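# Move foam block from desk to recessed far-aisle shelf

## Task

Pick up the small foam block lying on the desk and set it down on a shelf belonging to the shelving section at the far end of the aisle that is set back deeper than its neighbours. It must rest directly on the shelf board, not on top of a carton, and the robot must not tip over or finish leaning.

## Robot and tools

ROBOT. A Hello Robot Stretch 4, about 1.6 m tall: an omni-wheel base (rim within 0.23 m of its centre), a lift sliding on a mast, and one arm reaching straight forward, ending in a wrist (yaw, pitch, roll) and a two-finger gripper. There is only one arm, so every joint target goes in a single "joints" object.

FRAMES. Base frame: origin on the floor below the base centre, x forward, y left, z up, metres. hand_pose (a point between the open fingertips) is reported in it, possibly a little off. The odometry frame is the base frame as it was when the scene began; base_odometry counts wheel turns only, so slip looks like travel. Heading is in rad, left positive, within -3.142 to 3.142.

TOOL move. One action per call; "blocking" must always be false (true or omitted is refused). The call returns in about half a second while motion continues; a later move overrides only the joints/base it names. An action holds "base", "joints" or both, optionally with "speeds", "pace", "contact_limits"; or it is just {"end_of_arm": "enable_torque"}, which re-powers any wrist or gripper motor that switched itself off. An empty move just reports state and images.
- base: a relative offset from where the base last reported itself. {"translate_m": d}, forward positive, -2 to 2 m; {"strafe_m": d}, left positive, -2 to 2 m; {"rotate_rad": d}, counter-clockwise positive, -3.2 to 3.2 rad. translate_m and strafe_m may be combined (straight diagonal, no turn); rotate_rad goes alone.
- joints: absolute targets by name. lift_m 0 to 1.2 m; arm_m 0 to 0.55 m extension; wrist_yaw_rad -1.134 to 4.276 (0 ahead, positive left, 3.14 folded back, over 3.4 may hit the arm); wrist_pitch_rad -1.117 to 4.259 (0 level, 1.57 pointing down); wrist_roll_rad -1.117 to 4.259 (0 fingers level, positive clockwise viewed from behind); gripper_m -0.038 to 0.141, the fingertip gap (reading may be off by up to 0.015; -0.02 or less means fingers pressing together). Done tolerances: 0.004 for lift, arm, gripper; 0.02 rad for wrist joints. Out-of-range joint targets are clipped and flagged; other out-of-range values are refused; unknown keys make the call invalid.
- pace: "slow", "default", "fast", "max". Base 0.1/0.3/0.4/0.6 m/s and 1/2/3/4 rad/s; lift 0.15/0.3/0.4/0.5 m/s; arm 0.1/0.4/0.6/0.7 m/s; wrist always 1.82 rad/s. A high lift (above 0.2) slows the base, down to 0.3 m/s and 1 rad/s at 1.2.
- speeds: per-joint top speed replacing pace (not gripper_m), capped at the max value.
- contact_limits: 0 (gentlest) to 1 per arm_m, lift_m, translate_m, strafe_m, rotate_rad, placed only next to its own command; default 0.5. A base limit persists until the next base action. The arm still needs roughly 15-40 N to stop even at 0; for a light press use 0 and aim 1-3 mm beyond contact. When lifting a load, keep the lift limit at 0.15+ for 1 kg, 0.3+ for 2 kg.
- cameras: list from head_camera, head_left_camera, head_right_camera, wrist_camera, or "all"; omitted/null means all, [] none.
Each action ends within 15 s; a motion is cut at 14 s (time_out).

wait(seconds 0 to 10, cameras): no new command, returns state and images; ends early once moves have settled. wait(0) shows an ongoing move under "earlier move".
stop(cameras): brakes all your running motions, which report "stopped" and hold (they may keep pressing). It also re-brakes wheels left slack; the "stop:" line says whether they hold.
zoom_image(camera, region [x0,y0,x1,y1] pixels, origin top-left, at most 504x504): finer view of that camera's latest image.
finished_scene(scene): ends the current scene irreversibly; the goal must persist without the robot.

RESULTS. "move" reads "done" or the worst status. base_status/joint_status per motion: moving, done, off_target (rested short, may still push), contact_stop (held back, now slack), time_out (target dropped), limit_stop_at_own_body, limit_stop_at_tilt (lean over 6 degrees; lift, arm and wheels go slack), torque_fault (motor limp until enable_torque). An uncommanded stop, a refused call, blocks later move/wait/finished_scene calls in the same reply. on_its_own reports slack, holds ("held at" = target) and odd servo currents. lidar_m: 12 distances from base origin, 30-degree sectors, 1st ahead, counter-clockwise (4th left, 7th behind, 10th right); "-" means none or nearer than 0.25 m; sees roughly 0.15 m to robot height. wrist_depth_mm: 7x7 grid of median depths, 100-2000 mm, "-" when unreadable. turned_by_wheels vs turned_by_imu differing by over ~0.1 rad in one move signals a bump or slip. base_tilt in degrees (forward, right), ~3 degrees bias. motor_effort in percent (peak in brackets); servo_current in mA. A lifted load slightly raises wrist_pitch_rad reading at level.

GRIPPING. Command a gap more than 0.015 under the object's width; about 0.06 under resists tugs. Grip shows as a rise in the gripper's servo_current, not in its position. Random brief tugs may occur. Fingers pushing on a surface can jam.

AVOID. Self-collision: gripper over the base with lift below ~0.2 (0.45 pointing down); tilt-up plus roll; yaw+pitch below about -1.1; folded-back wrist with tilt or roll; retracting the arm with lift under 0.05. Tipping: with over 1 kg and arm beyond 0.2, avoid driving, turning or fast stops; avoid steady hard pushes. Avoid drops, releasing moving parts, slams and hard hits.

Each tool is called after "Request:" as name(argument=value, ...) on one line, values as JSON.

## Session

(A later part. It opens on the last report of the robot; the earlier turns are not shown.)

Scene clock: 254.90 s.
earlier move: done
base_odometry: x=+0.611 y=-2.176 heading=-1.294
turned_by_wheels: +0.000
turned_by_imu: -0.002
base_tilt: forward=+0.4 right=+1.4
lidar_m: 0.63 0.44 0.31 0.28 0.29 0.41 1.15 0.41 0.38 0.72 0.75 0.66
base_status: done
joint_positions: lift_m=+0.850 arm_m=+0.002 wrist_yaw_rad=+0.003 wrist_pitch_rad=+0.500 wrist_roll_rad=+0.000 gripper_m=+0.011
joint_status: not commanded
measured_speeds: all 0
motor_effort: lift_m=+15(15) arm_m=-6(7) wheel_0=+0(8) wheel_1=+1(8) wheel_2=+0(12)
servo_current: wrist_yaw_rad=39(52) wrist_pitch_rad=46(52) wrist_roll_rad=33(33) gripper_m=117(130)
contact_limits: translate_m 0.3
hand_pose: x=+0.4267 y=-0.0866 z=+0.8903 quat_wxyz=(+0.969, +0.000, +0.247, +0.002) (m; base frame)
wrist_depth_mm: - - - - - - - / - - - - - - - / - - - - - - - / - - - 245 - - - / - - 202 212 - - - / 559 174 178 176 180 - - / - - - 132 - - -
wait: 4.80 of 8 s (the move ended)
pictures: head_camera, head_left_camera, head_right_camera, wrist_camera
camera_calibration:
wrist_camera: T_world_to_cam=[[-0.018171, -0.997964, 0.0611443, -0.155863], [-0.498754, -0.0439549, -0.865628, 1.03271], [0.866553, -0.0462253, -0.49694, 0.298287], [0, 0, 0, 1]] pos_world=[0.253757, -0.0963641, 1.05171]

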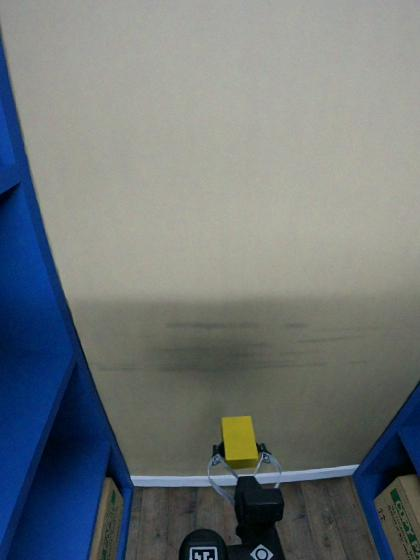

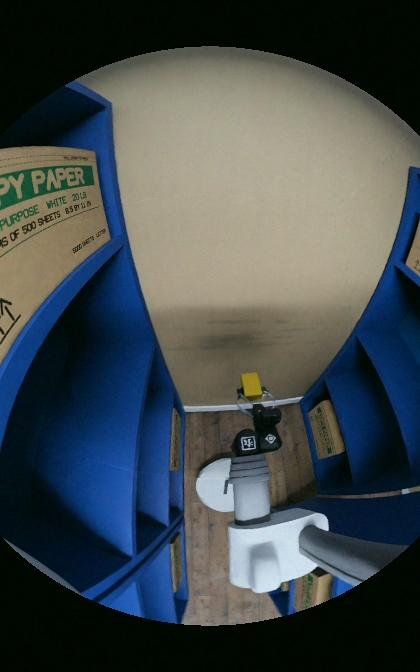

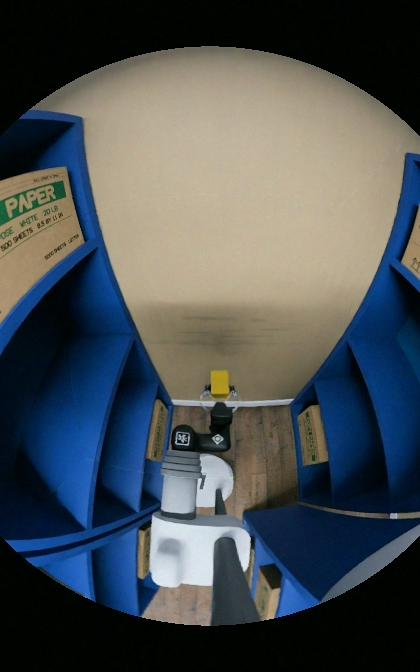

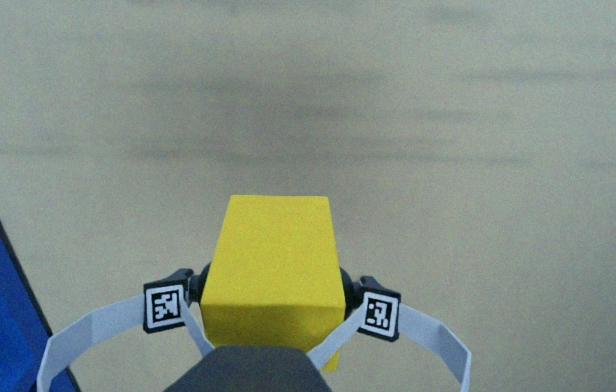

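Request:
move(base={"rotate_rad": -1.58}, joints={"lift_m": 1.06}, contact_limits={"rotate_rad": 0.3}, blocking=false, cameras=[])

Request:
wait(seconds=5)

Scene clock: 264.80 s.
move: moving
base_odometry: x=+0.611 y=-2.176 heading=-1.555
turned_by_wheels: -0.261
turned_by_imu: -0.258
base_tilt: forward=+0.3 right=+1.6
lidar_m: 0.62 0.62 0.34 0.28 0.28 0.33 0.61 0.59 0.41 0.55 0.72 0.74
base_status: rotate_rad moving
joint_positions: lift_m=+0.889 arm_m=+0.002 wrist_yaw_rad=+0.003 wrist_pitch_rad=+0.500 wrist_roll_rad=+0.000 gripper_m=+0.011
joint_status: lift_m moving
measured_speeds: translate_m=-0.001 strafe_m=-0.002 rotate_rad=-0.991 lift_m=+0.149 arm_m=+0.000 wrist_yaw_rad=+0.000 wrist_pitch_rad=+0.000 wrist_roll_rad=+0.000
motor_effort: lift_m=+25(26) arm_m=-6(6) wheel_0=+6(7) wheel_1=+8(8) wheel_2=+7(9)
servo_current: wrist_yaw_rad=33(46) wrist_pitch_rad=26(52) wrist_roll_rad=33(33) gripper_m=124(124)
contact_limits: rotate_rad 0.3
hand_pose: x=+0.4267 y=-0.0866 z=+0.9288 quat_wxyz=(+0.969, +0.000, +0.247, +0.002) (m; base frame)
wrist_depth_mm: - - - - - - - / - - - - - - - / - - - - - - - / - - - 245 - - - / - - 201 213 - - - / - 174 178 176 180 - - / - - - 132 - - -
pictures: none
No camera images: "cameras" was empty.

Scene clock: 266.40 s.
earlier move: done
base_odometry: x=+0.611 y=-2.176 heading=-2.873
turned_by_wheels: -1.319
turned_by_imu: -1.303
base_tilt: forward=+0.3 right=+1.4
lidar_m: 0.71 0.77 0.67 0.62 0.42 0.31 0.28 0.33 0.42 1.16 0.40 0.37
base_status: done
joint_positions: lift_m=+1.060 arm_m=+0.002 wrist_yaw_rad=+0.003 wrist_pitch_rad=+0.500 wrist_roll_rad=+0.000 gripper_m=+0.011
joint_status: all done
measured_speeds: all 0
motor_effort: lift_m=+24(27) arm_m=-6(7) wheel_0=+1(8) wheel_1=+2(9) wheel_2=+0(9)
servo_current: wrist_yaw_rad=39(52) wrist_pitch_rad=26(52) wrist_roll_rad=26(33) gripper_m=117(130)
contact_limits: rotate_rad 0.3
hand_pose: x=+0.4267 y=-0.0866 z=+1.0996 quat_wxyz=(+0.969, +0.000, +0.247, +0.002) (m; base frame)
wrist_depth_mm: - - - - - 377 277 / - - - - - 377 277 / - - - - - 351 277 / - - - 244 569 373 276 / - - 201 213 627 370 274 / - 173 178 176 179 347 272 / - - - 132 - 319 268
wait: 1.60 of 5 s (the move ended)
pictures: head_camera, head_left_camera, head_right_camera, wrist_camera
camera_calibration:
wrist_camera: T_world_to_cam=[[-0.0182165, -0.997963, 0.0611444, -0.16865], [-0.498758, -0.0439321, -0.865627, 1.21386], [0.86655, -0.0462649, -0.496941, 0.402278], [0, 0, 0, 1]] pos_world=[0.253756, -0.0963678, 1.26097]

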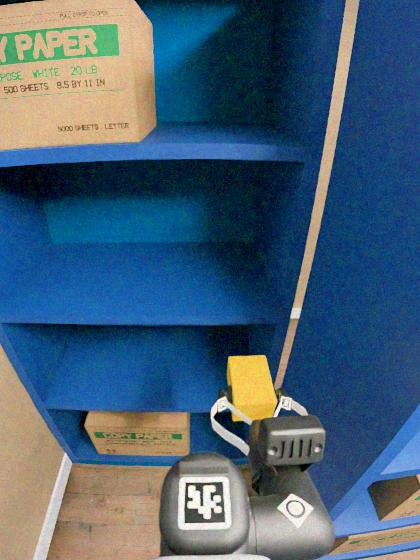

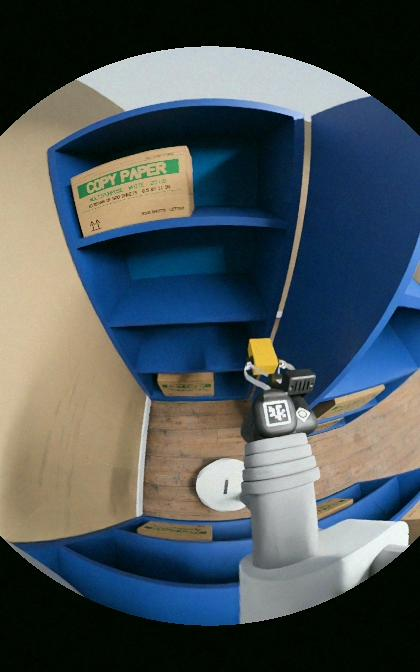

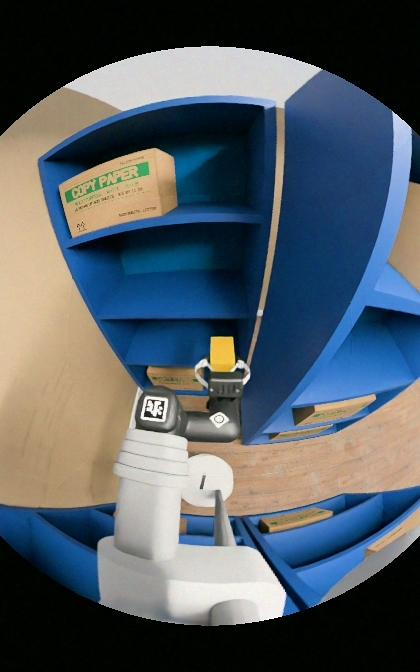

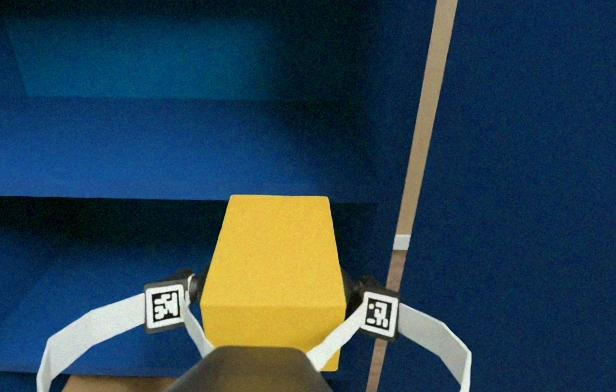

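Request:
move(base={"strafe_m": 0.2}, contact_limits={"strafe_m": 0.3}, blocking=false, cameras=[])

Request:
wait(seconds=3, cameras=[])

Request:
move(joints={"arm_m": 0.25}, contact_limits={"arm_m": 0.15}, blocking=false, cameras=[])

Request:
wait(seconds=3, cameras=["head_camera", "wrist_camera"])

Scene clock: 279.30 s.
move: moving
base_odometry: x=+0.621 y=-2.212 heading=-2.874
turned_by_wheels: +0.000
turned_by_imu: -0.001
base_tilt: forward=+0.4 right=+1.5
lidar_m: 0.72 0.74 0.63 0.59 0.43 0.31 0.28 0.32 0.42 1.16 0.41 0.43
base_status: strafe_m moving
joint_positions: lift_m=+1.060 arm_m=+0.002 wrist_yaw_rad=+0.003 wrist_pitch_rad=+0.500 wrist_roll_rad=+0.000 gripper_m=+0.011
joint_status: not commanded
measured_speeds: translate_m=+0.000 strafe_m=+0.143 rotate_rad=+0.001 lift_m=+0.000 arm_m=+0.000 wrist_yaw_rad=+0.000 wrist_pitch_rad=+0.000 wrist_roll_rad=+0.000
motor_effort: lift_m=+24(24) arm_m=-6(6) wheel_0=-10(10) wheel_1=+8(10) wheel_2=+0(2)
servo_current: wrist_yaw_rad=33(52) wrist_pitch_rad=39(59) wrist_roll_rad=26(33) gripper_m=117(130)
contact_limits: strafe_m 0.3
hand_pose: x=+0.4267 y=-0.0866 z=+1.0996 quat_wxyz=(+0.969, +0.000, +0.247, +0.002) (m; base frame)
wrist_depth_mm: - - - - - 410 309 / 917 - - - - 407 324 / - - - - - 415 325 / - - - 245 - 410 309 / - - 202 213 654 407 306 / - 174 178 176 180 379 319 / - - - 132 768 351 301
pictures: none
No camera images: "cameras" was empty.

Scene clock: 281.07 s.
earlier move: done
base_odometry: x=+0.664 y=-2.369 heading=-2.873
turned_by_wheels: +0.000
turned_by_imu: +0.000
base_tilt: forward=+0.3 right=+1.5
lidar_m: 0.72 0.64 0.46 0.43 0.42 0.31 0.29 0.33 0.43 1.13 0.55 0.66
base_status: done
joint_positions: lift_m=+1.060 arm_m=+0.002 wrist_yaw_rad=+0.003 wrist_pitch_rad=+0.500 wrist_roll_rad=+0.000 gripper_m=+0.011
joint_status: not commanded
measured_speeds: all 0
motor_effort: lift_m=+24(24) arm_m=-6(6) wheel_0=-1(10) wheel_1=+0(11) wheel_2=+0(2)
servo_current: wrist_yaw_rad=39(52) wrist_pitch_rad=46(59) wrist_roll_rad=33(33) gripper_m=130(130)
contact_limits: strafe_m 0.3
hand_pose: x=+0.4267 y=-0.0866 z=+1.0996 quat_wxyz=(+0.969, +0.000, +0.247, +0.002) (m; base frame)
wrist_depth_mm: - - - - - - - / - - - - - - - / - - - - - - - / - - - 244 - 580 - / - - 200 212 - - - / 691 174 178 176 179 683 - / - - - 132 - 768 -
wait: 1.77 of 3 s (the move ended)
pictures: none
No camera images: "cameras" was empty.

Scene clock: 281.57 s.
move: moving
base_odometry: x=+0.664 y=-2.369 heading=-2.873
turned_by_wheels: +0.000
turned_by_imu: +0.000
base_tilt: forward=+0.2 right=+1.3
lidar_m: 0.71 0.63 0.45 0.43 0.43 0.31 0.28 0.34 0.42 1.16 0.54 0.66
base_status: not commanded
joint_positions: lift_m=+1.060 arm_m=+0.054 wrist_yaw_rad=+0.003 wrist_pitch_rad=+0.500 wrist_roll_rad=+0.000 gripper_m=+0.011
joint_status: arm_m moving
measured_speeds: translate_m=+0.000 strafe_m=+0.000 rotate_rad=+0.000 lift_m=+0.000 arm_m=+0.198 wrist_yaw_rad=+0.000 wrist_pitch_rad=+0.000 wrist_roll_rad=+0.000
motor_effort: lift_m=+24(24) arm_m=+6(9) wheel_0=-1(1) wheel_1=+0(1) wheel_2=+0(0)
servo_current: wrist_yaw_rad=39(39) wrist_pitch_rad=33(52) wrist_roll_rad=26(33) gripper_m=117(130)
contact_limits: arm_m 0.15; strafe_m 0.3
hand_pose: x=+0.4787 y=-0.0866 z=+1.0996 quat_wxyz=(+0.969, +0.000, +0.247, +0.002) (m; base frame)
wrist_depth_mm: - - - - - - - / - - - - - - - / - - - - - - - / - - - 244 - 559 - / - - 201 213 - - - / - 174 177 177 179 634 - / - - - 132 - 750 -
pictures: none
No camera images: "cameras" was empty.

Scene clock: 282.93 s.
earlier move: done
base_odometry: x=+0.664 y=-2.369 heading=-2.873
turned_by_wheels: +0.000
turned_by_imu: +0.000
base_tilt: forward=+0.4 right=+1.3
lidar_m: 0.71 0.62 0.45 0.42 0.41 0.31 0.29 0.32 0.43 1.15 0.55 0.66
base_status: not commanded
joint_positions: lift_m=+1.060 arm_m=+0.250 wrist_yaw_rad=+0.003 wrist_pitch_rad=+0.500 wrist_roll_rad=+0.000 gripper_m=+0.011
joint_status: all done
measured_speeds: all 0
motor_effort: lift_m=+24(24) arm_m=+7(9) wheel_0=-1(1) wheel_1=+0(1) wheel_2=+0(0)
servo_current: wrist_yaw_rad=46(46) wrist_pitch_rad=33(52) wrist_roll_rad=26(33) gripper_m=117(130)
contact_limits: arm_m 0.15; strafe_m 0.3
hand_pose: x=+0.6740 y=-0.0866 z=+1.0996 quat_wxyz=(+0.969, +0.000, +0.247, +0.002) (m; base frame)
wrist_depth_mm: - - - - - - - / 683 - - - - - - / - - - - - - - / - - - 244 - - - / - - 200 213 - - - / - 174 178 176 180 - - / - - - 132 - - -
wait: 1.37 of 3 s (the move ended)
pictures: head_camera, wrist_camera
camera_calibration:
wrist_camera: T_world_to_cam=[[-0.0182175, -0.997963, 0.0611443, -0.164146], [-0.498758, -0.0439316, -0.865627, 1.3372], [0.86655, -0.0462658, -0.496942, 0.188008], [0, 0, 0, 1]] pos_world=[0.501031, -0.0963678, 1.26098]

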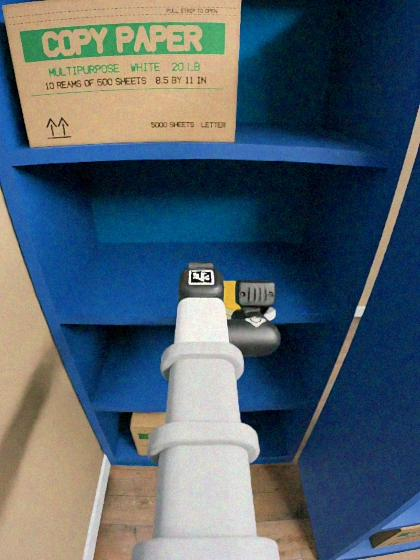

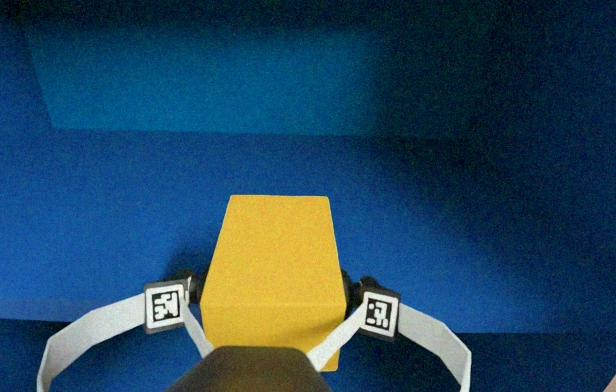

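Request:
move(joints={"arm_m": 0.49}, contact_limits={"arm_m": 0.15}, blocking=false, cameras=[])

Request:
wait(seconds=3, cameras=[])

Request:
move(joints={"lift_m": 1.0}, contact_limits={"lift_m": 0.15}, speeds={"lift_m": 0.1}, blocking=false, cameras=[])

Request:
wait(seconds=3, cameras=["wrist_camera", "head_camera"])

Scene clock: 297.43 s.
move: moving
base_odometry: x=+0.664 y=-2.369 heading=-2.873
turned_by_wheels: +0.000
turned_by_imu: -0.001
base_tilt: forward=+0.3 right=+1.5
lidar_m: 0.71 0.64 0.45 0.43 0.42 0.31 0.29 0.33 0.44 1.13 0.55 0.65
base_status: not commanded
joint_positions: lift_m=+1.060 arm_m=+0.302 wrist_yaw_rad=+0.003 wrist_pitch_rad=+0.500 wrist_roll_rad=+0.000 gripper_m=+0.011
joint_status: arm_m moving
measured_speeds: translate_m=+0.000 strafe_m=+0.000 rotate_rad=+0.000 lift_m=+0.000 arm_m=+0.198 wrist_yaw_rad=+0.000 wrist_pitch_rad=+0.000 wrist_roll_rad=+0.000
motor_effort: lift_m=+24(24) arm_m=+6(9) wheel_0=-1(1) wheel_1=+0(1) wheel_2=+0(0)
servo_current: wrist_yaw_rad=33(46) wrist_pitch_rad=46(52) wrist_roll_rad=26(33) gripper_m=117(130)
contact_limits: arm_m 0.15; strafe_m 0.3
hand_pose: x=+0.7265 y=-0.0866 z=+1.0996 quat_wxyz=(+0.969, +0.000, +0.247, +0.002) (m; base frame)
wrist_depth_mm: - - - - - - - / - - - - - - - / - - - - - - - / - - - 244 - - - / - - 201 213 - - - / - 174 178 176 179 - - / - - - 132 - - -
pictures: none
No camera images: "cameras" was empty.

Scene clock: 298.77 s.
earlier move: done
base_odometry: x=+0.664 y=-2.369 heading=-2.873
turned_by_wheels: +0.000
turned_by_imu: +0.000
base_tilt: forward=+0.5 right=+1.4
lidar_m: 0.71 0.64 0.45 0.42 0.43 0.31 0.30 0.31 0.43 1.16 0.55 0.66
base_status: not commanded
joint_positions: lift_m=+1.060 arm_m=+0.490 wrist_yaw_rad=+0.003 wrist_pitch_rad=+0.500 wrist_roll_rad=+0.000 gripper_m=+0.011
joint_status: all done
measured_speeds: all 0
motor_effort: lift_m=+24(24) arm_m=+7(10) wheel_0=-1(1) wheel_1=+0(1) wheel_2=+0(0)
servo_current: wrist_yaw_rad=39(46) wrist_pitch_rad=33(52) wrist_roll_rad=33(33) gripper_m=124(130)
contact_limits: arm_m 0.15; strafe_m 0.3
hand_pose: x=+0.9140 y=-0.0866 z=+1.0996 quat_wxyz=(+0.969, +0.000, +0.247, +0.002) (m; base frame)
wrist_depth_mm: - - - - - - - / - - - - - - - / - - - - - - - / - - - 244 - - - / - - 200 212 - - - / - 174 178 176 179 - - / - - - 132 - - -
wait: 1.33 of 3 s (the move ended)
pictures: none
No camera images: "cameras" was empty.

Scene clock: 299.27 s.
move: moving
base_odometry: x=+0.664 y=-2.369 heading=-2.873
turned_by_wheels: +0.000
turned_by_imu: +0.000
base_tilt: forward=+0.4 right=+1.4
lidar_m: 0.72 0.65 0.44 0.43 0.43 0.30 0.29 0.33 0.43 1.14 0.55 0.66
base_status: not commanded
joint_positions: lift_m=+1.026 arm_m=+0.490 wrist_yaw_rad=+0.003 wrist_pitch_rad=+0.500 wrist_roll_rad=+0.000 gripper_m=+0.011
joint_status: lift_m moving
measured_speeds: translate_m=+0.000 strafe_m=+0.000 rotate_rad=+0.000 lift_m=-0.100 arm_m=+0.000 wrist_yaw_rad=+0.000 wrist_pitch_rad=+0.000 wrist_roll_rad=+0.000
motor_effort: lift_m=+14(22) arm_m=+7(7) wheel_0=-1(1) wheel_1=+1(1) wheel_2=+0(0)
servo_current: wrist_yaw_rad=33(46) wrist_pitch_rad=52(52) wrist_roll_rad=26(33) gripper_m=130(130)
contact_limits: arm_m 0.15; lift_m 0.15; strafe_m 0.3
hand_pose: x=+0.9140 y=-0.0866 z=+1.0659 quat_wxyz=(+0.969, +0.000, +0.247, +0.002) (m; base frame)
wrist_depth_mm: - - - - - - - / - - - - - - - / - - - - - - - / - - - 245 - - - / - - 200 213 - - - / - 174 178 176 179 - - / - - - 132 - - -
pictures: none
No camera images: "cameras" was empty.

Scene clock: 299.97 s.
earlier move: done
base_odometry: x=+0.664 y=-2.369 heading=-2.873
turned_by_wheels: +0.000
turned_by_imu: +0.000
base_tilt: forward=+0.3 right=+1.4
lidar_m: 0.72 0.63 0.45 0.43 0.43 0.30 0.28 0.31 0.44 1.14 0.55 0.65
base_status: not commanded
joint_positions: lift_m=+1.000 arm_m=+0.490 wrist_yaw_rad=+0.003 wrist_pitch_rad=+0.500 wrist_roll_rad=+0.000 gripper_m=+0.011
joint_status: all done
measured_speeds: all 0
motor_effort: lift_m=+15(22) arm_m=+7(7) wheel_0=-1(1) wheel_1=+0(1) wheel_2=+0(0)
servo_current: wrist_yaw_rad=26(46) wrist_pitch_rad=46(59) wrist_roll_rad=20(39) gripper_m=124(130)
contact_limits: arm_m 0.15; lift_m 0.15; strafe_m 0.3
hand_pose: x=+0.9140 y=-0.0866 z=+1.0404 quat_wxyz=(+0.969, +0.000, +0.247, +0.002) (m; base frame)
wrist_depth_mm: - - - - - - - / - - - - - - - / - - - - - - - / - - - 245 - - - / - - 202 213 - - - / - 174 178 177 180 - - / - - - 132 - - -
wait: 0.70 of 3 s (the move ended)
pictures: head_camera, wrist_camera
camera_calibration:
wrist_camera: T_world_to_cam=[[-0.0182179, -0.997963, 0.0611443, -0.156152], [-0.498758, -0.0439313, -0.865627, 1.40564], [0.86655, -0.0462661, -0.496942, -0.0493997], [0, 0, 0, 1]] pos_world=[0.741038, -0.0963679, 1.20176]

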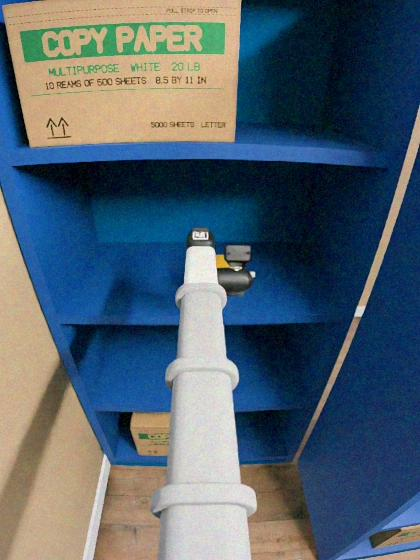

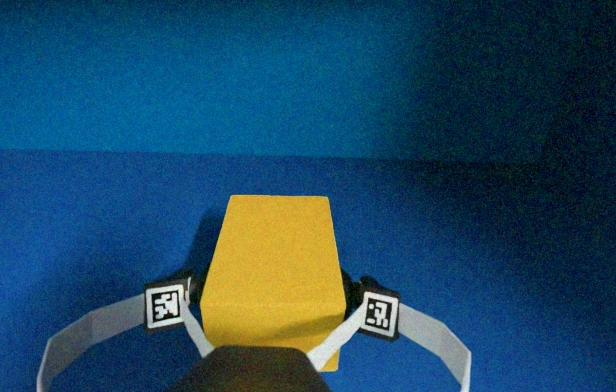

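Request:
move(joints={"lift_m": 0.985}, contact_limits={"lift_m": 0.2}, speeds={"lift_m": 0.05}, blocking=false, cameras=[])

Request:
wait(seconds=1, cameras=["wrist_camera"])

Request:
move(joints={"lift_m": 0.98}, contact_limits={"lift_m": 0.2}, speeds={"lift_m": 0.05}, blocking=false, cameras=[])

Request:
wait(seconds=1, cameras=["wrist_camera"])

Scene clock: 312.40 s.
move: moving
base_odometry: x=+0.664 y=-2.369 heading=-2.873
turned_by_wheels: +0.000
turned_by_imu: -0.001
base_tilt: forward=+0.3 right=+1.3
lidar_m: 0.72 0.64 0.45 0.43 0.43 0.31 0.29 0.34 0.43 1.15 0.55 0.66
base_status: not commanded
joint_positions: lift_m=+0.985 arm_m=+0.490 wrist_yaw_rad=+0.003 wrist_pitch_rad=+0.500 wrist_roll_rad=+0.000 gripper_m=+0.011
joint_status: lift_m moving
measured_speeds: all 0
motor_effort: lift_m=+15(15) arm_m=+6(7) wheel_0=-1(1) wheel_1=+0(0) wheel_2=+0(0)
servo_current: wrist_yaw_rad=39(46) wrist_pitch_rad=46(52) wrist_roll_rad=26(33) gripper_m=130(130)
contact_limits: arm_m 0.15; lift_m 0.2; strafe_m 0.3
hand_pose: x=+0.9140 y=-0.0866 z=+1.0254 quat_wxyz=(+0.969, +0.000, +0.247, +0.002) (m; base frame)
wrist_depth_mm: - - - - - - - / - - - - - - - / - - - - - - - / - - - 244 - - - / - - 200 213 - - - / - 174 178 176 180 - - / - - - 132 - - -
pictures: none
No camera images: "cameras" was empty.

Scene clock: 312.63 s.
earlier move: done
base_odometry: x=+0.664 y=-2.369 heading=-2.873
turned_by_wheels: +0.000
turned_by_imu: +0.000
base_tilt: forward=+0.3 right=+1.5
lidar_m: 0.71 0.64 0.45 0.43 0.42 0.31 0.30 0.31 0.44 1.13 0.55 0.66
base_status: not commanded
joint_positions: lift_m=+0.985 arm_m=+0.490 wrist_yaw_rad=+0.003 wrist_pitch_rad=+0.500 wrist_roll_rad=+0.000 gripper_m=+0.011
joint_status: all done
measured_speeds: all 0
motor_effort: lift_m=+14(15) arm_m=+7(7) wheel_0=-1(1) wheel_1=+0(1) wheel_2=+0(0)
servo_current: wrist_yaw_rad=33(46) wrist_pitch_rad=46(52) wrist_roll_rad=26(33) gripper_m=117(130)
contact_limits: arm_m 0.15; lift_m 0.2; strafe_m 0.3
hand_pose: x=+0.9140 y=-0.0866 z=+1.0254 quat_wxyz=(+0.969, +0.000, +0.247, +0.002) (m; base frame)
wrist_depth_mm: - - - - - - - / - - - - - - - / - - - - - - - / - - - 245 - - - / - - 200 212 - - - / - 174 178 176 179 - - / - - - 132 - - -
wait: 0.23 of 1 s (the move ended)
pictures: wrist_camera
camera_calibration:
wrist_camera: T_world_to_cam=[[-0.018218, -0.997963, 0.0611442, -0.155235], [-0.498758, -0.0439312, -0.865627, 1.39266], [0.86655, -0.0462662, -0.496942, -0.0568543], [0, 0, 0, 1]] pos_world=[0.74104, -0.0963679, 1.18676]

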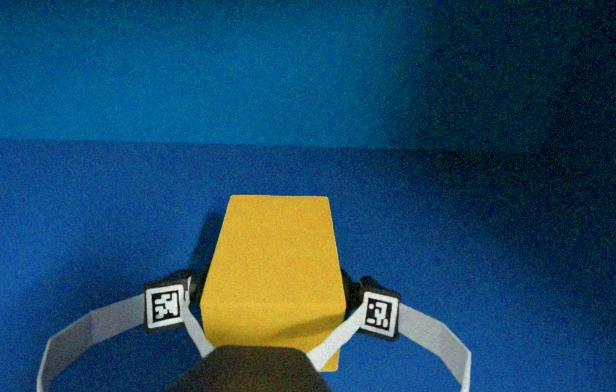

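Scene clock: 313.13 s.
move: moving
base_odometry: x=+0.664 y=-2.369 heading=-2.873
turned_by_wheels: +0.000
turned_by_imu: +0.000
base_tilt: forward=+0.3 right=+1.4
lidar_m: 0.71 0.65 0.45 0.42 0.43 0.31 0.29 0.32 0.43 1.16 0.54 0.66
base_status: not commanded
joint_positions: lift_m=+0.980 arm_m=+0.490 wrist_yaw_rad=+0.003 wrist_pitch_rad=+0.500 wrist_roll_rad=+0.000 gripper_m=+0.011
joint_status: lift_m moving
measured_speeds: all 0
motor_effort: lift_m=+15(15) arm_m=+7(7) wheel_0=-1(1) wheel_1=+0(1) wheel_2=+0(0)
servo_current: wrist_yaw_rad=39(39) wrist_pitch_rad=39(52) wrist_roll_rad=33(33) gripper_m=124(130)
contact_limits: arm_m 0.15; lift_m 0.2; strafe_m 0.3
hand_pose: x=+0.9140 y=-0.0866 z=+1.0204 quat_wxyz=(+0.969, +0.000, +0.247, +0.002) (m; base frame)
wrist_depth_mm: - - - - - - - / - - - - - - - / - - - - - - - / - - - 244 - - - / - - 200 213 - - - / - 174 178 177 180 - - / - - - 132 - - -
pictures: none
No camera images: "cameras" was empty.

Scene clock: 313.17 s.
earlier move: done
base_odometry: x=+0.664 y=-2.369 heading=-2.873
turned_by_wheels: +0.000
turned_by_imu: +0.000
base_tilt: forward=+0.2 right=+1.4
lidar_m: 0.71 0.63 0.46 0.43 0.44 0.31 0.30 0.32 0.43 1.16 0.52 0.67
base_status: not commanded
joint_positions: lift_m=+0.980 arm_m=+0.490 wrist_yaw_rad=+0.003 wrist_pitch_rad=+0.500 wrist_roll_rad=+0.000 gripper_m=+0.011
joint_status: all done
measured_speeds: all 0
motor_effort: lift_m=+14(15) arm_m=+7(7) wheel_0=-1(1) wheel_1=+0(1) wheel_2=+0(0)
servo_current: wrist_yaw_rad=39(39) wrist_pitch_rad=39(52) wrist_roll_rad=33(33) gripper_m=124(130)
contact_limits: arm_m 0.15; lift_m 0.2; strafe_m 0.3
hand_pose: x=+0.9140 y=-0.0866 z=+1.0204 quat_wxyz=(+0.969, +0.000, +0.247, +0.002) (m; base frame)
wrist_depth_mm: - - - - - - - / - - - - - - - / - - - - - - - / - - - 245 - - - / - - 201 213 - - - / - 174 178 176 179 - - / - - - 132 - - -
wait: 0.03 of 1 s (the move ended)
pictures: wrist_camera
camera_calibration:
wrist_camera: T_world_to_cam=[[-0.0182178, -0.997963, 0.0611443, -0.15493], [-0.498759, -0.0439314, -0.865627, 1.38834], [0.866549, -0.0462661, -0.496943, -0.0593337], [0, 0, 0, 1]] pos_world=[0.74104, -0.0963679, 1.18177]

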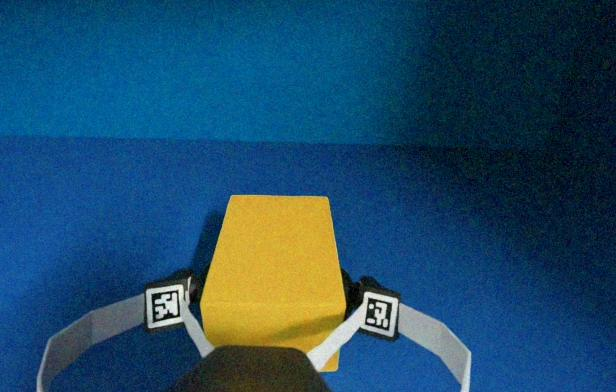

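Request:
move(joints={"lift_m": 0.976}, contact_limits={"lift_m": 0.2}, speeds={"lift_m": 0.05}, blocking=false, cameras=[])

Request:
wait(seconds=0.6, cameras=["wrist_camera"])

Request:
move(joints={"lift_m": 0.972}, contact_limits={"lift_m": 0.2}, speeds={"lift_m": 0.05}, blocking=false, cameras=[])

Request:
wait(seconds=0.6, cameras=["wrist_camera"])

Scene clock: 321.60 s.
move: moving
base_odometry: x=+0.664 y=-2.369 heading=-2.873
turned_by_wheels: +0.000
turned_by_imu: -0.001
base_tilt: forward=+0.5 right=+1.4
lidar_m: 0.71 0.62 0.45 0.42 0.43 0.30 0.30 0.33 0.44 1.15 0.54 0.67
base_status: not commanded
joint_positions: lift_m=+0.976 arm_m=+0.490 wrist_yaw_rad=+0.003 wrist_pitch_rad=+0.500 wrist_roll_rad=+0.000 gripper_m=+0.011
joint_status: lift_m moving
measured_speeds: all 0
motor_effort: lift_m=+15(15) arm_m=+7(7) wheel_0=-1(1) wheel_1=+0(1) wheel_2=+0(0)
servo_current: wrist_yaw_rad=46(46) wrist_pitch_rad=46(46) wrist_roll_rad=26(33) gripper_m=130(130)
contact_limits: arm_m 0.15; lift_m 0.2; strafe_m 0.3
hand_pose: x=+0.9140 y=-0.0866 z=+1.0164 quat_wxyz=(+0.969, +0.000, +0.247, +0.002) (m; base frame)
wrist_depth_mm: - - - - - - - / - - - - - - - / - - - - - - - / - - - 243 - - - / - - 201 213 - - - / - 174 178 177 180 - - / - - - 132 - - -
pictures: none
No camera images: "cameras" was empty.

Scene clock: 321.63 s.
earlier move: done
base_odometry: x=+0.664 y=-2.369 heading=-2.873
turned_by_wheels: +0.000
turned_by_imu: +0.000
base_tilt: forward=+0.4 right=+1.2
lidar_m: 0.72 0.64 0.46 0.44 0.42 0.31 0.30 0.31 0.42 1.16 0.56 0.67
base_status: not commanded
joint_positions: lift_m=+0.976 arm_m=+0.490 wrist_yaw_rad=+0.003 wrist_pitch_rad=+0.500 wrist_roll_rad=+0.000 gripper_m=+0.011
joint_status: all done
measured_speeds: all 0
motor_effort: lift_m=+15(15) arm_m=+7(7) wheel_0=-1(1) wheel_1=+0(1) wheel_2=+0(0)
servo_current: wrist_yaw_rad=26(46) wrist_pitch_rad=26(46) wrist_roll_rad=26(33) gripper_m=124(130)
contact_limits: arm_m 0.15; lift_m 0.2; strafe_m 0.3
hand_pose: x=+0.9140 y=-0.0866 z=+1.0164 quat_wxyz=(+0.969, +0.000, +0.247, +0.002) (m; base frame)
wrist_depth_mm: - - - - - - - / - - - - - - - / - - - - - - - / - - - 245 - - - / - - 200 212 - - - / - 174 179 176 179 - - / - - - 132 - - -
wait: 0.03 of 0.6 s (the move ended)
pictures: wrist_camera
camera_calibration:
wrist_camera: T_world_to_cam=[[-0.0182176, -0.997963, 0.0611442, -0.154685], [-0.498759, -0.0439314, -0.865627, 1.38487], [0.866549, -0.0462659, -0.496943, -0.0613277], [0, 0, 0, 1]] pos_world=[0.741041, -0.0963679, 1.17776]

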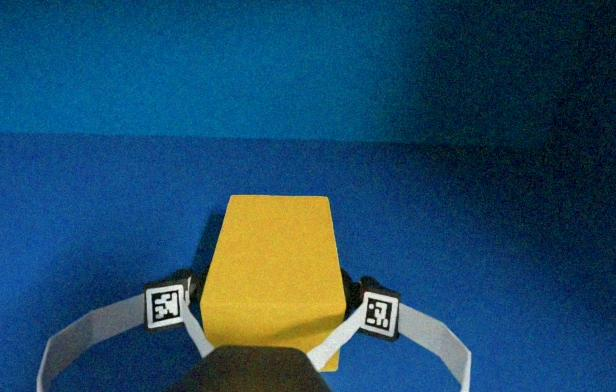

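Scene clock: 322.13 s.
move: moving
base_odometry: x=+0.664 y=-2.369 heading=-2.873
turned_by_wheels: +0.000
turned_by_imu: +0.000
base_tilt: forward=+0.3 right=+1.4
lidar_m: 0.71 0.65 0.46 0.43 0.43 0.31 0.30 0.30 0.43 1.16 0.56 0.66
base_status: not commanded
joint_positions: lift_m=+0.972 arm_m=+0.490 wrist_yaw_rad=+0.003 wrist_pitch_rad=+0.500 wrist_roll_rad=+0.000 gripper_m=+0.011
joint_status: lift_m moving
measured_speeds: all 0
motor_effort: lift_m=+13(14) arm_m=+7(7) wheel_0=-1(1) wheel_1=+0(0) wheel_2=+0(0)
servo_current: wrist_yaw_rad=39(46) wrist_pitch_rad=39(59) wrist_roll_rad=33(33) gripper_m=117(130)
contact_limits: arm_m 0.15; lift_m 0.2; strafe_m 0.3
hand_pose: x=+0.9140 y=-0.0866 z=+1.0125 quat_wxyz=(+0.969, +0.000, +0.247, +0.002) (m; base frame)
wrist_depth_mm: - - - - - - - / - - - - - - - / - - - - - - - / - - - 245 - - - / - - 200 205 - - - / - 174 178 175 180 - - / - - - 132 - - -
pictures: none
No camera images: "cameras" was empty.

Scene clock: 322.17 s.
earlier move: done
base_odometry: x=+0.664 y=-2.369 heading=-2.873
turned_by_wheels: +0.000
turned_by_imu: +0.000
base_tilt: forward=+0.4 right=+1.7
lidar_m: 0.72 0.63 0.46 0.42 0.43 0.31 0.30 0.29 0.43 1.18 0.54 0.67
base_status: not commanded
joint_positions: lift_m=+0.972 arm_m=+0.490 wrist_yaw_rad=+0.003 wrist_pitch_rad=+0.500 wrist_roll_rad=+0.000 gripper_m=+0.011
joint_status: all done
measured_speeds: all 0
motor_effort: lift_m=+13(14) arm_m=+6(7) wheel_0=-1(1) wheel_1=+0(0) wheel_2=+0(0)
servo_current: wrist_yaw_rad=39(46) wrist_pitch_rad=39(59) wrist_roll_rad=26(33) gripper_m=117(130)
contact_limits: arm_m 0.15; lift_m 0.2; strafe_m 0.3
hand_pose: x=+0.9140 y=-0.0866 z=+1.0125 quat_wxyz=(+0.969, +0.000, +0.247, +0.002) (m; base frame)
wrist_depth_mm: - - - - - - - / - - - - - - - / - - - - - - - / - - - 246 - - - / - - 200 206 - - - / - 174 178 175 179 - - / - - - 132 - - -
wait: 0.03 of 0.6 s (the move ended)
pictures: wrist_camera
camera_calibration:
wrist_camera: T_world_to_cam=[[-0.0182177, -0.997963, 0.0611443, -0.154446], [-0.498759, -0.0439314, -0.865627, 1.38149], [0.866549, -0.046266, -0.496943, -0.063266], [0, 0, 0, 1]] pos_world=[0.741042, -0.0963679, 1.17386]

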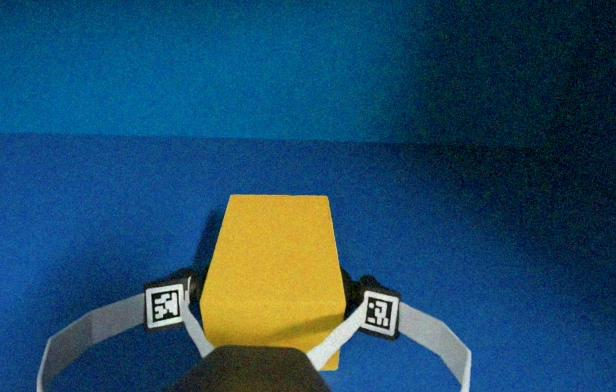

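Request:
move(joints={"gripper_m": 0.13}, pace="slow", blocking=false, cameras=[])

Request:
wait(seconds=5, cameras=["wrist_camera"])

Request:
move(joints={"lift_m": 1.07}, speeds={"lift_m": 0.06}, blocking=false, cameras=[])

Request:
wait(seconds=3, cameras=["wrist_camera"])

Scene clock: 329.60 s.
move: moving
base_odometry: x=+0.664 y=-2.369 heading=-2.873
turned_by_wheels: +0.000
turned_by_imu: -0.001
base_tilt: forward=+0.2 right=+1.4
lidar_m: 0.72 0.63 0.44 0.44 0.43 0.31 0.29 0.32 0.44 1.16 0.54 0.67
base_status: not commanded
joint_positions: lift_m=+0.972 arm_m=+0.490 wrist_yaw_rad=+0.003 wrist_pitch_rad=+0.500 wrist_roll_rad=+0.000 gripper_m=+0.021
joint_status: gripper_m moving
measured_speeds: all 0
motor_effort: lift_m=+13(13) arm_m=+7(7) wheel_0=-1(1) wheel_1=+0(0) wheel_2=+0(0)
servo_current: wrist_yaw_rad=39(39) wrist_pitch_rad=39(46) wrist_roll_rad=26(33) gripper_m=46(104)
contact_limits: arm_m 0.15; lift_m 0.2; strafe_m 0.3
hand_pose: x=+0.9140 y=-0.0866 z=+1.0125 quat_wxyz=(+0.969, +0.000, +0.247, +0.002) (m; base frame)
wrist_depth_mm: - - - - - - - / - - - - - - - / - - - - - - - / - - - 248 - - - / - - 204 206 - - - / - 174 181 177 182 - - / - - - 135 - - -
pictures: none
No camera images: "cameras" was empty.

Scene clock: 333.90 s.
earlier move: done
base_odometry: x=+0.664 y=-2.369 heading=-2.873
turned_by_wheels: +0.000
turned_by_imu: -0.001
base_tilt: forward=+0.4 right=+1.3
lidar_m: 0.71 0.63 0.46 0.43 0.41 0.32 0.29 0.33 0.44 1.14 0.55 0.68
base_status: not commanded
joint_positions: lift_m=+0.972 arm_m=+0.490 wrist_yaw_rad=+0.003 wrist_pitch_rad=+0.500 wrist_roll_rad=+0.000 gripper_m=+0.130
joint_status: all done
measured_speeds: all 0
motor_effort: lift_m=+13(13) arm_m=+7(7) wheel_0=-1(1) wheel_1=+0(1) wheel_2=+0(0)
servo_current: wrist_yaw_rad=39(52) wrist_pitch_rad=39(65) wrist_roll_rad=33(39) gripper_m=52(104)
contact_limits: arm_m 0.15; lift_m 0.2; strafe_m 0.3
hand_pose: x=+0.9140 y=-0.0867 z=+1.0125 quat_wxyz=(+0.969, +0.000, +0.247, +0.001) (m; base frame)
wrist_depth_mm: - - - - - - - / - - - - - - - / - - - - - - - / - - - 246 - - - / - - 202 206 - - - / - 187 187 188 196 - - / - - - 109 - - -
wait: 4.30 of 5 s (the move ended)
pictures: wrist_camera
camera_calibration:
wrist_camera: T_world_to_cam=[[-0.0183967, -0.997959, 0.0611438, -0.154327], [-0.498744, -0.0438427, -0.86564, 1.3815], [0.866554, -0.04642, -0.496919, -0.063297], [0, 0, 0, 1]] pos_world=[0.741025, -0.0963821, 1.17386]

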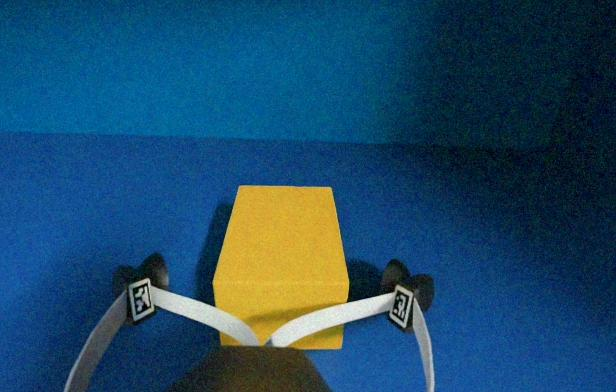

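Scene clock: 334.40 s.
move: moving
base_odometry: x=+0.664 y=-2.369 heading=-2.873
turned_by_wheels: +0.000
turned_by_imu: +0.000
base_tilt: forward=+0.4 right=+1.4
lidar_m: 0.72 0.64 0.47 0.42 0.43 0.29 0.29 0.32 0.43 1.14 0.55 0.67
base_status: not commanded
joint_positions: lift_m=+0.996 arm_m=+0.490 wrist_yaw_rad=+0.003 wrist_pitch_rad=+0.500 wrist_roll_rad=+0.000 gripper_m=+0.130
joint_status: lift_m moving
measured_speeds: translate_m=+0.000 strafe_m=+0.000 rotate_rad=+0.000 lift_m=+0.060 arm_m=+0.000 wrist_yaw_rad=+0.000 wrist_pitch_rad=+0.000 wrist_roll_rad=+0.000
motor_effort: lift_m=+25(26) arm_m=+7(7) wheel_0=-1(1) wheel_1=+0(1) wheel_2=+0(0)
servo_current: wrist_yaw_rad=33(39) wrist_pitch_rad=33(52) wrist_roll_rad=20(39) gripper_m=46(52)
contact_limits: arm_m 0.15; strafe_m 0.3
hand_pose: x=+0.9140 y=-0.0867 z=+1.0363 quat_wxyz=(+0.969, +0.000, +0.247, +0.001) (m; base frame)
wrist_depth_mm: - - - - - - - / - - - - - - - / - - - - - - - / - - - - - - - / - - 234 235 - - - / - 187 200 198 195 - - / - - - 109 - - -
pictures: none
No camera images: "cameras" was empty.

Scene clock: 336.03 s.
earlier move: done
base_odometry: x=+0.664 y=-2.369 heading=-2.873
turned_by_wheels: +0.000
turned_by_imu: +0.000
base_tilt: forward=+0.5 right=+1.4
lidar_m: 0.71 0.63 0.46 0.42 0.42 0.31 0.29 0.32 0.42 1.15 0.55 0.66
base_status: not commanded
joint_positions: lift_m=+1.070 arm_m=+0.490 wrist_yaw_rad=+0.003 wrist_pitch_rad=+0.500 wrist_roll_rad=+0.000 gripper_m=+0.130
joint_status: all done
measured_speeds: all 0
motor_effort: lift_m=+24(27) arm_m=+7(7) wheel_0=-1(1) wheel_1=+0(1) wheel_2=+0(0)
servo_current: wrist_yaw_rad=39(46) wrist_pitch_rad=39(52) wrist_roll_rad=33(39) gripper_m=52(52)
contact_limits: arm_m 0.15; strafe_m 0.3
hand_pose: x=+0.9140 y=-0.0867 z=+1.1096 quat_wxyz=(+0.969, +0.000, +0.247, +0.001) (m; base frame)
wrist_depth_mm: - - - - - - - / - - - - - - - / - - - - - - - / - - - - - - - / - - - - - - 449 / - 188 - 293 195 - - / - - - - - - -
wait: 1.63 of 3 s (the move ended)
pictures: wrist_camera
camera_calibration:
wrist_camera: T_world_to_cam=[[-0.0183965, -0.997959, 0.0611438, -0.160267], [-0.498744, -0.0438429, -0.86564, 1.46559], [0.866554, -0.0464198, -0.496919, -0.0150269], [0, 0, 0, 1]] pos_world=[0.741027, -0.0963821, 1.27101]

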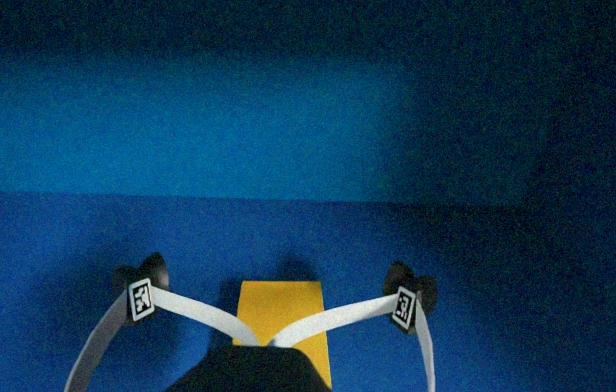

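Request:
move(joints={"arm_m": 0.2}, blocking=false, cameras=[])

Request:
wait(seconds=3, cameras=["wrist_camera", "head_camera"])

Scene clock: 339.87 s.
move: moving
base_odometry: x=+0.664 y=-2.369 heading=-2.873
turned_by_wheels: +0.000
turned_by_imu: -0.001
base_tilt: forward=+0.5 right=+1.4
lidar_m: 0.71 0.63 0.45 0.43 0.41 0.32 0.29 0.32 0.41 1.15 0.53 0.65
base_status: not commanded
joint_positions: lift_m=+1.070 arm_m=+0.438 wrist_yaw_rad=+0.003 wrist_pitch_rad=+0.500 wrist_roll_rad=+0.000 gripper_m=+0.130
joint_status: arm_m moving
measured_speeds: translate_m=+0.000 strafe_m=+0.000 rotate_rad=+0.000 lift_m=+0.000 arm_m=-0.198 wrist_yaw_rad=+0.000 wrist_pitch_rad=+0.000 wrist_roll_rad=+0.000
motor_effort: lift_m=+24(24) arm_m=-7(8) wheel_0=-1(1) wheel_1=+0(0) wheel_2=+0(0)
servo_current: wrist_yaw_rad=33(46) wrist_pitch_rad=26(46) wrist_roll_rad=20(33) gripper_m=46(52)
contact_limits: strafe_m 0.3
hand_pose: x=+0.8621 y=-0.0867 z=+1.1096 quat_wxyz=(+0.969, +0.000, +0.247, +0.001) (m; base frame)
wrist_depth_mm: - - - - - - - / - - - - - - - / - - - - - - - / - - - - - - - / - - - 338 - - 452 / - 187 - 296 195 - - / - - - - - - -
pictures: none
No camera images: "cameras" was empty.

Scene clock: 341.37 s.
earlier move: done
base_odometry: x=+0.664 y=-2.369 heading=-2.873
turned_by_wheels: +0.000
turned_by_imu: +0.000
base_tilt: forward=+0.4 right=+1.4
lidar_m: 0.71 0.63 0.46 0.43 0.41 0.31 0.29 0.32 0.42 1.14 0.55 0.65
base_status: not commanded
joint_positions: lift_m=+1.070 arm_m=+0.200 wrist_yaw_rad=+0.003 wrist_pitch_rad=+0.500 wrist_roll_rad=+0.000 gripper_m=+0.130
joint_status: all done
measured_speeds: all 0
motor_effort: lift_m=+24(24) arm_m=-7(11) wheel_0=-1(1) wheel_1=+0(0) wheel_2=+0(0)
servo_current: wrist_yaw_rad=33(46) wrist_pitch_rad=39(52) wrist_roll_rad=39(39) gripper_m=46(59)
contact_limits: strafe_m 0.3
hand_pose: x=+0.6245 y=-0.0867 z=+1.1096 quat_wxyz=(+0.969, +0.000, +0.247, +0.001) (m; base frame)
wrist_depth_mm: - - - - - - - / 723 - - - - - - / - - - - - - - / - - - - - - - / - - - - - - 452 / - 187 - - 195 - - / - - - - - - -
wait: 1.50 of 3 s (the move ended)
pictures: head_camera, wrist_camera
camera_calibration:
wrist_camera: T_world_to_cam=[[-0.0183964, -0.997959, 0.0611436, -0.165593], [-0.498743, -0.0438427, -0.86564, 1.3212], [0.866554, -0.0464196, -0.496919, 0.235852], [0, 0, 0, 1]] pos_world=[0.451514, -0.0963821, 1.27101]

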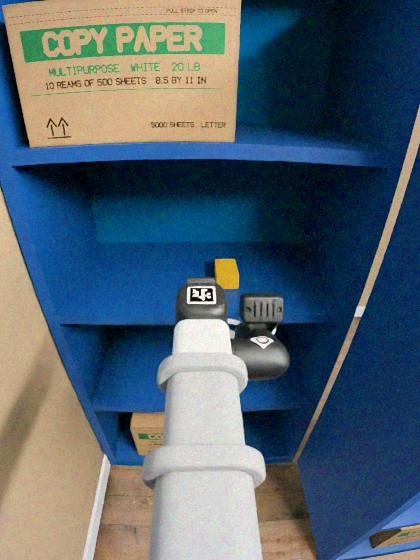

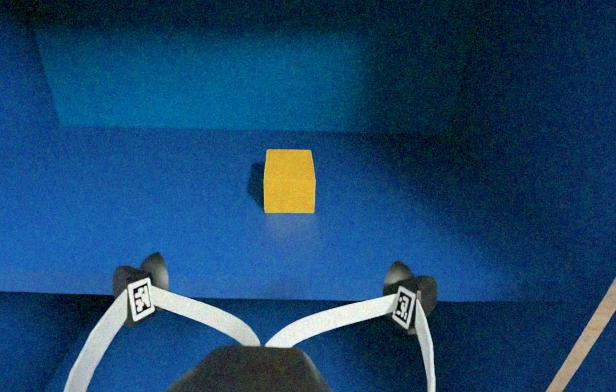

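Request:
finished_scene(scene=2)

The scene is finished: the task was done.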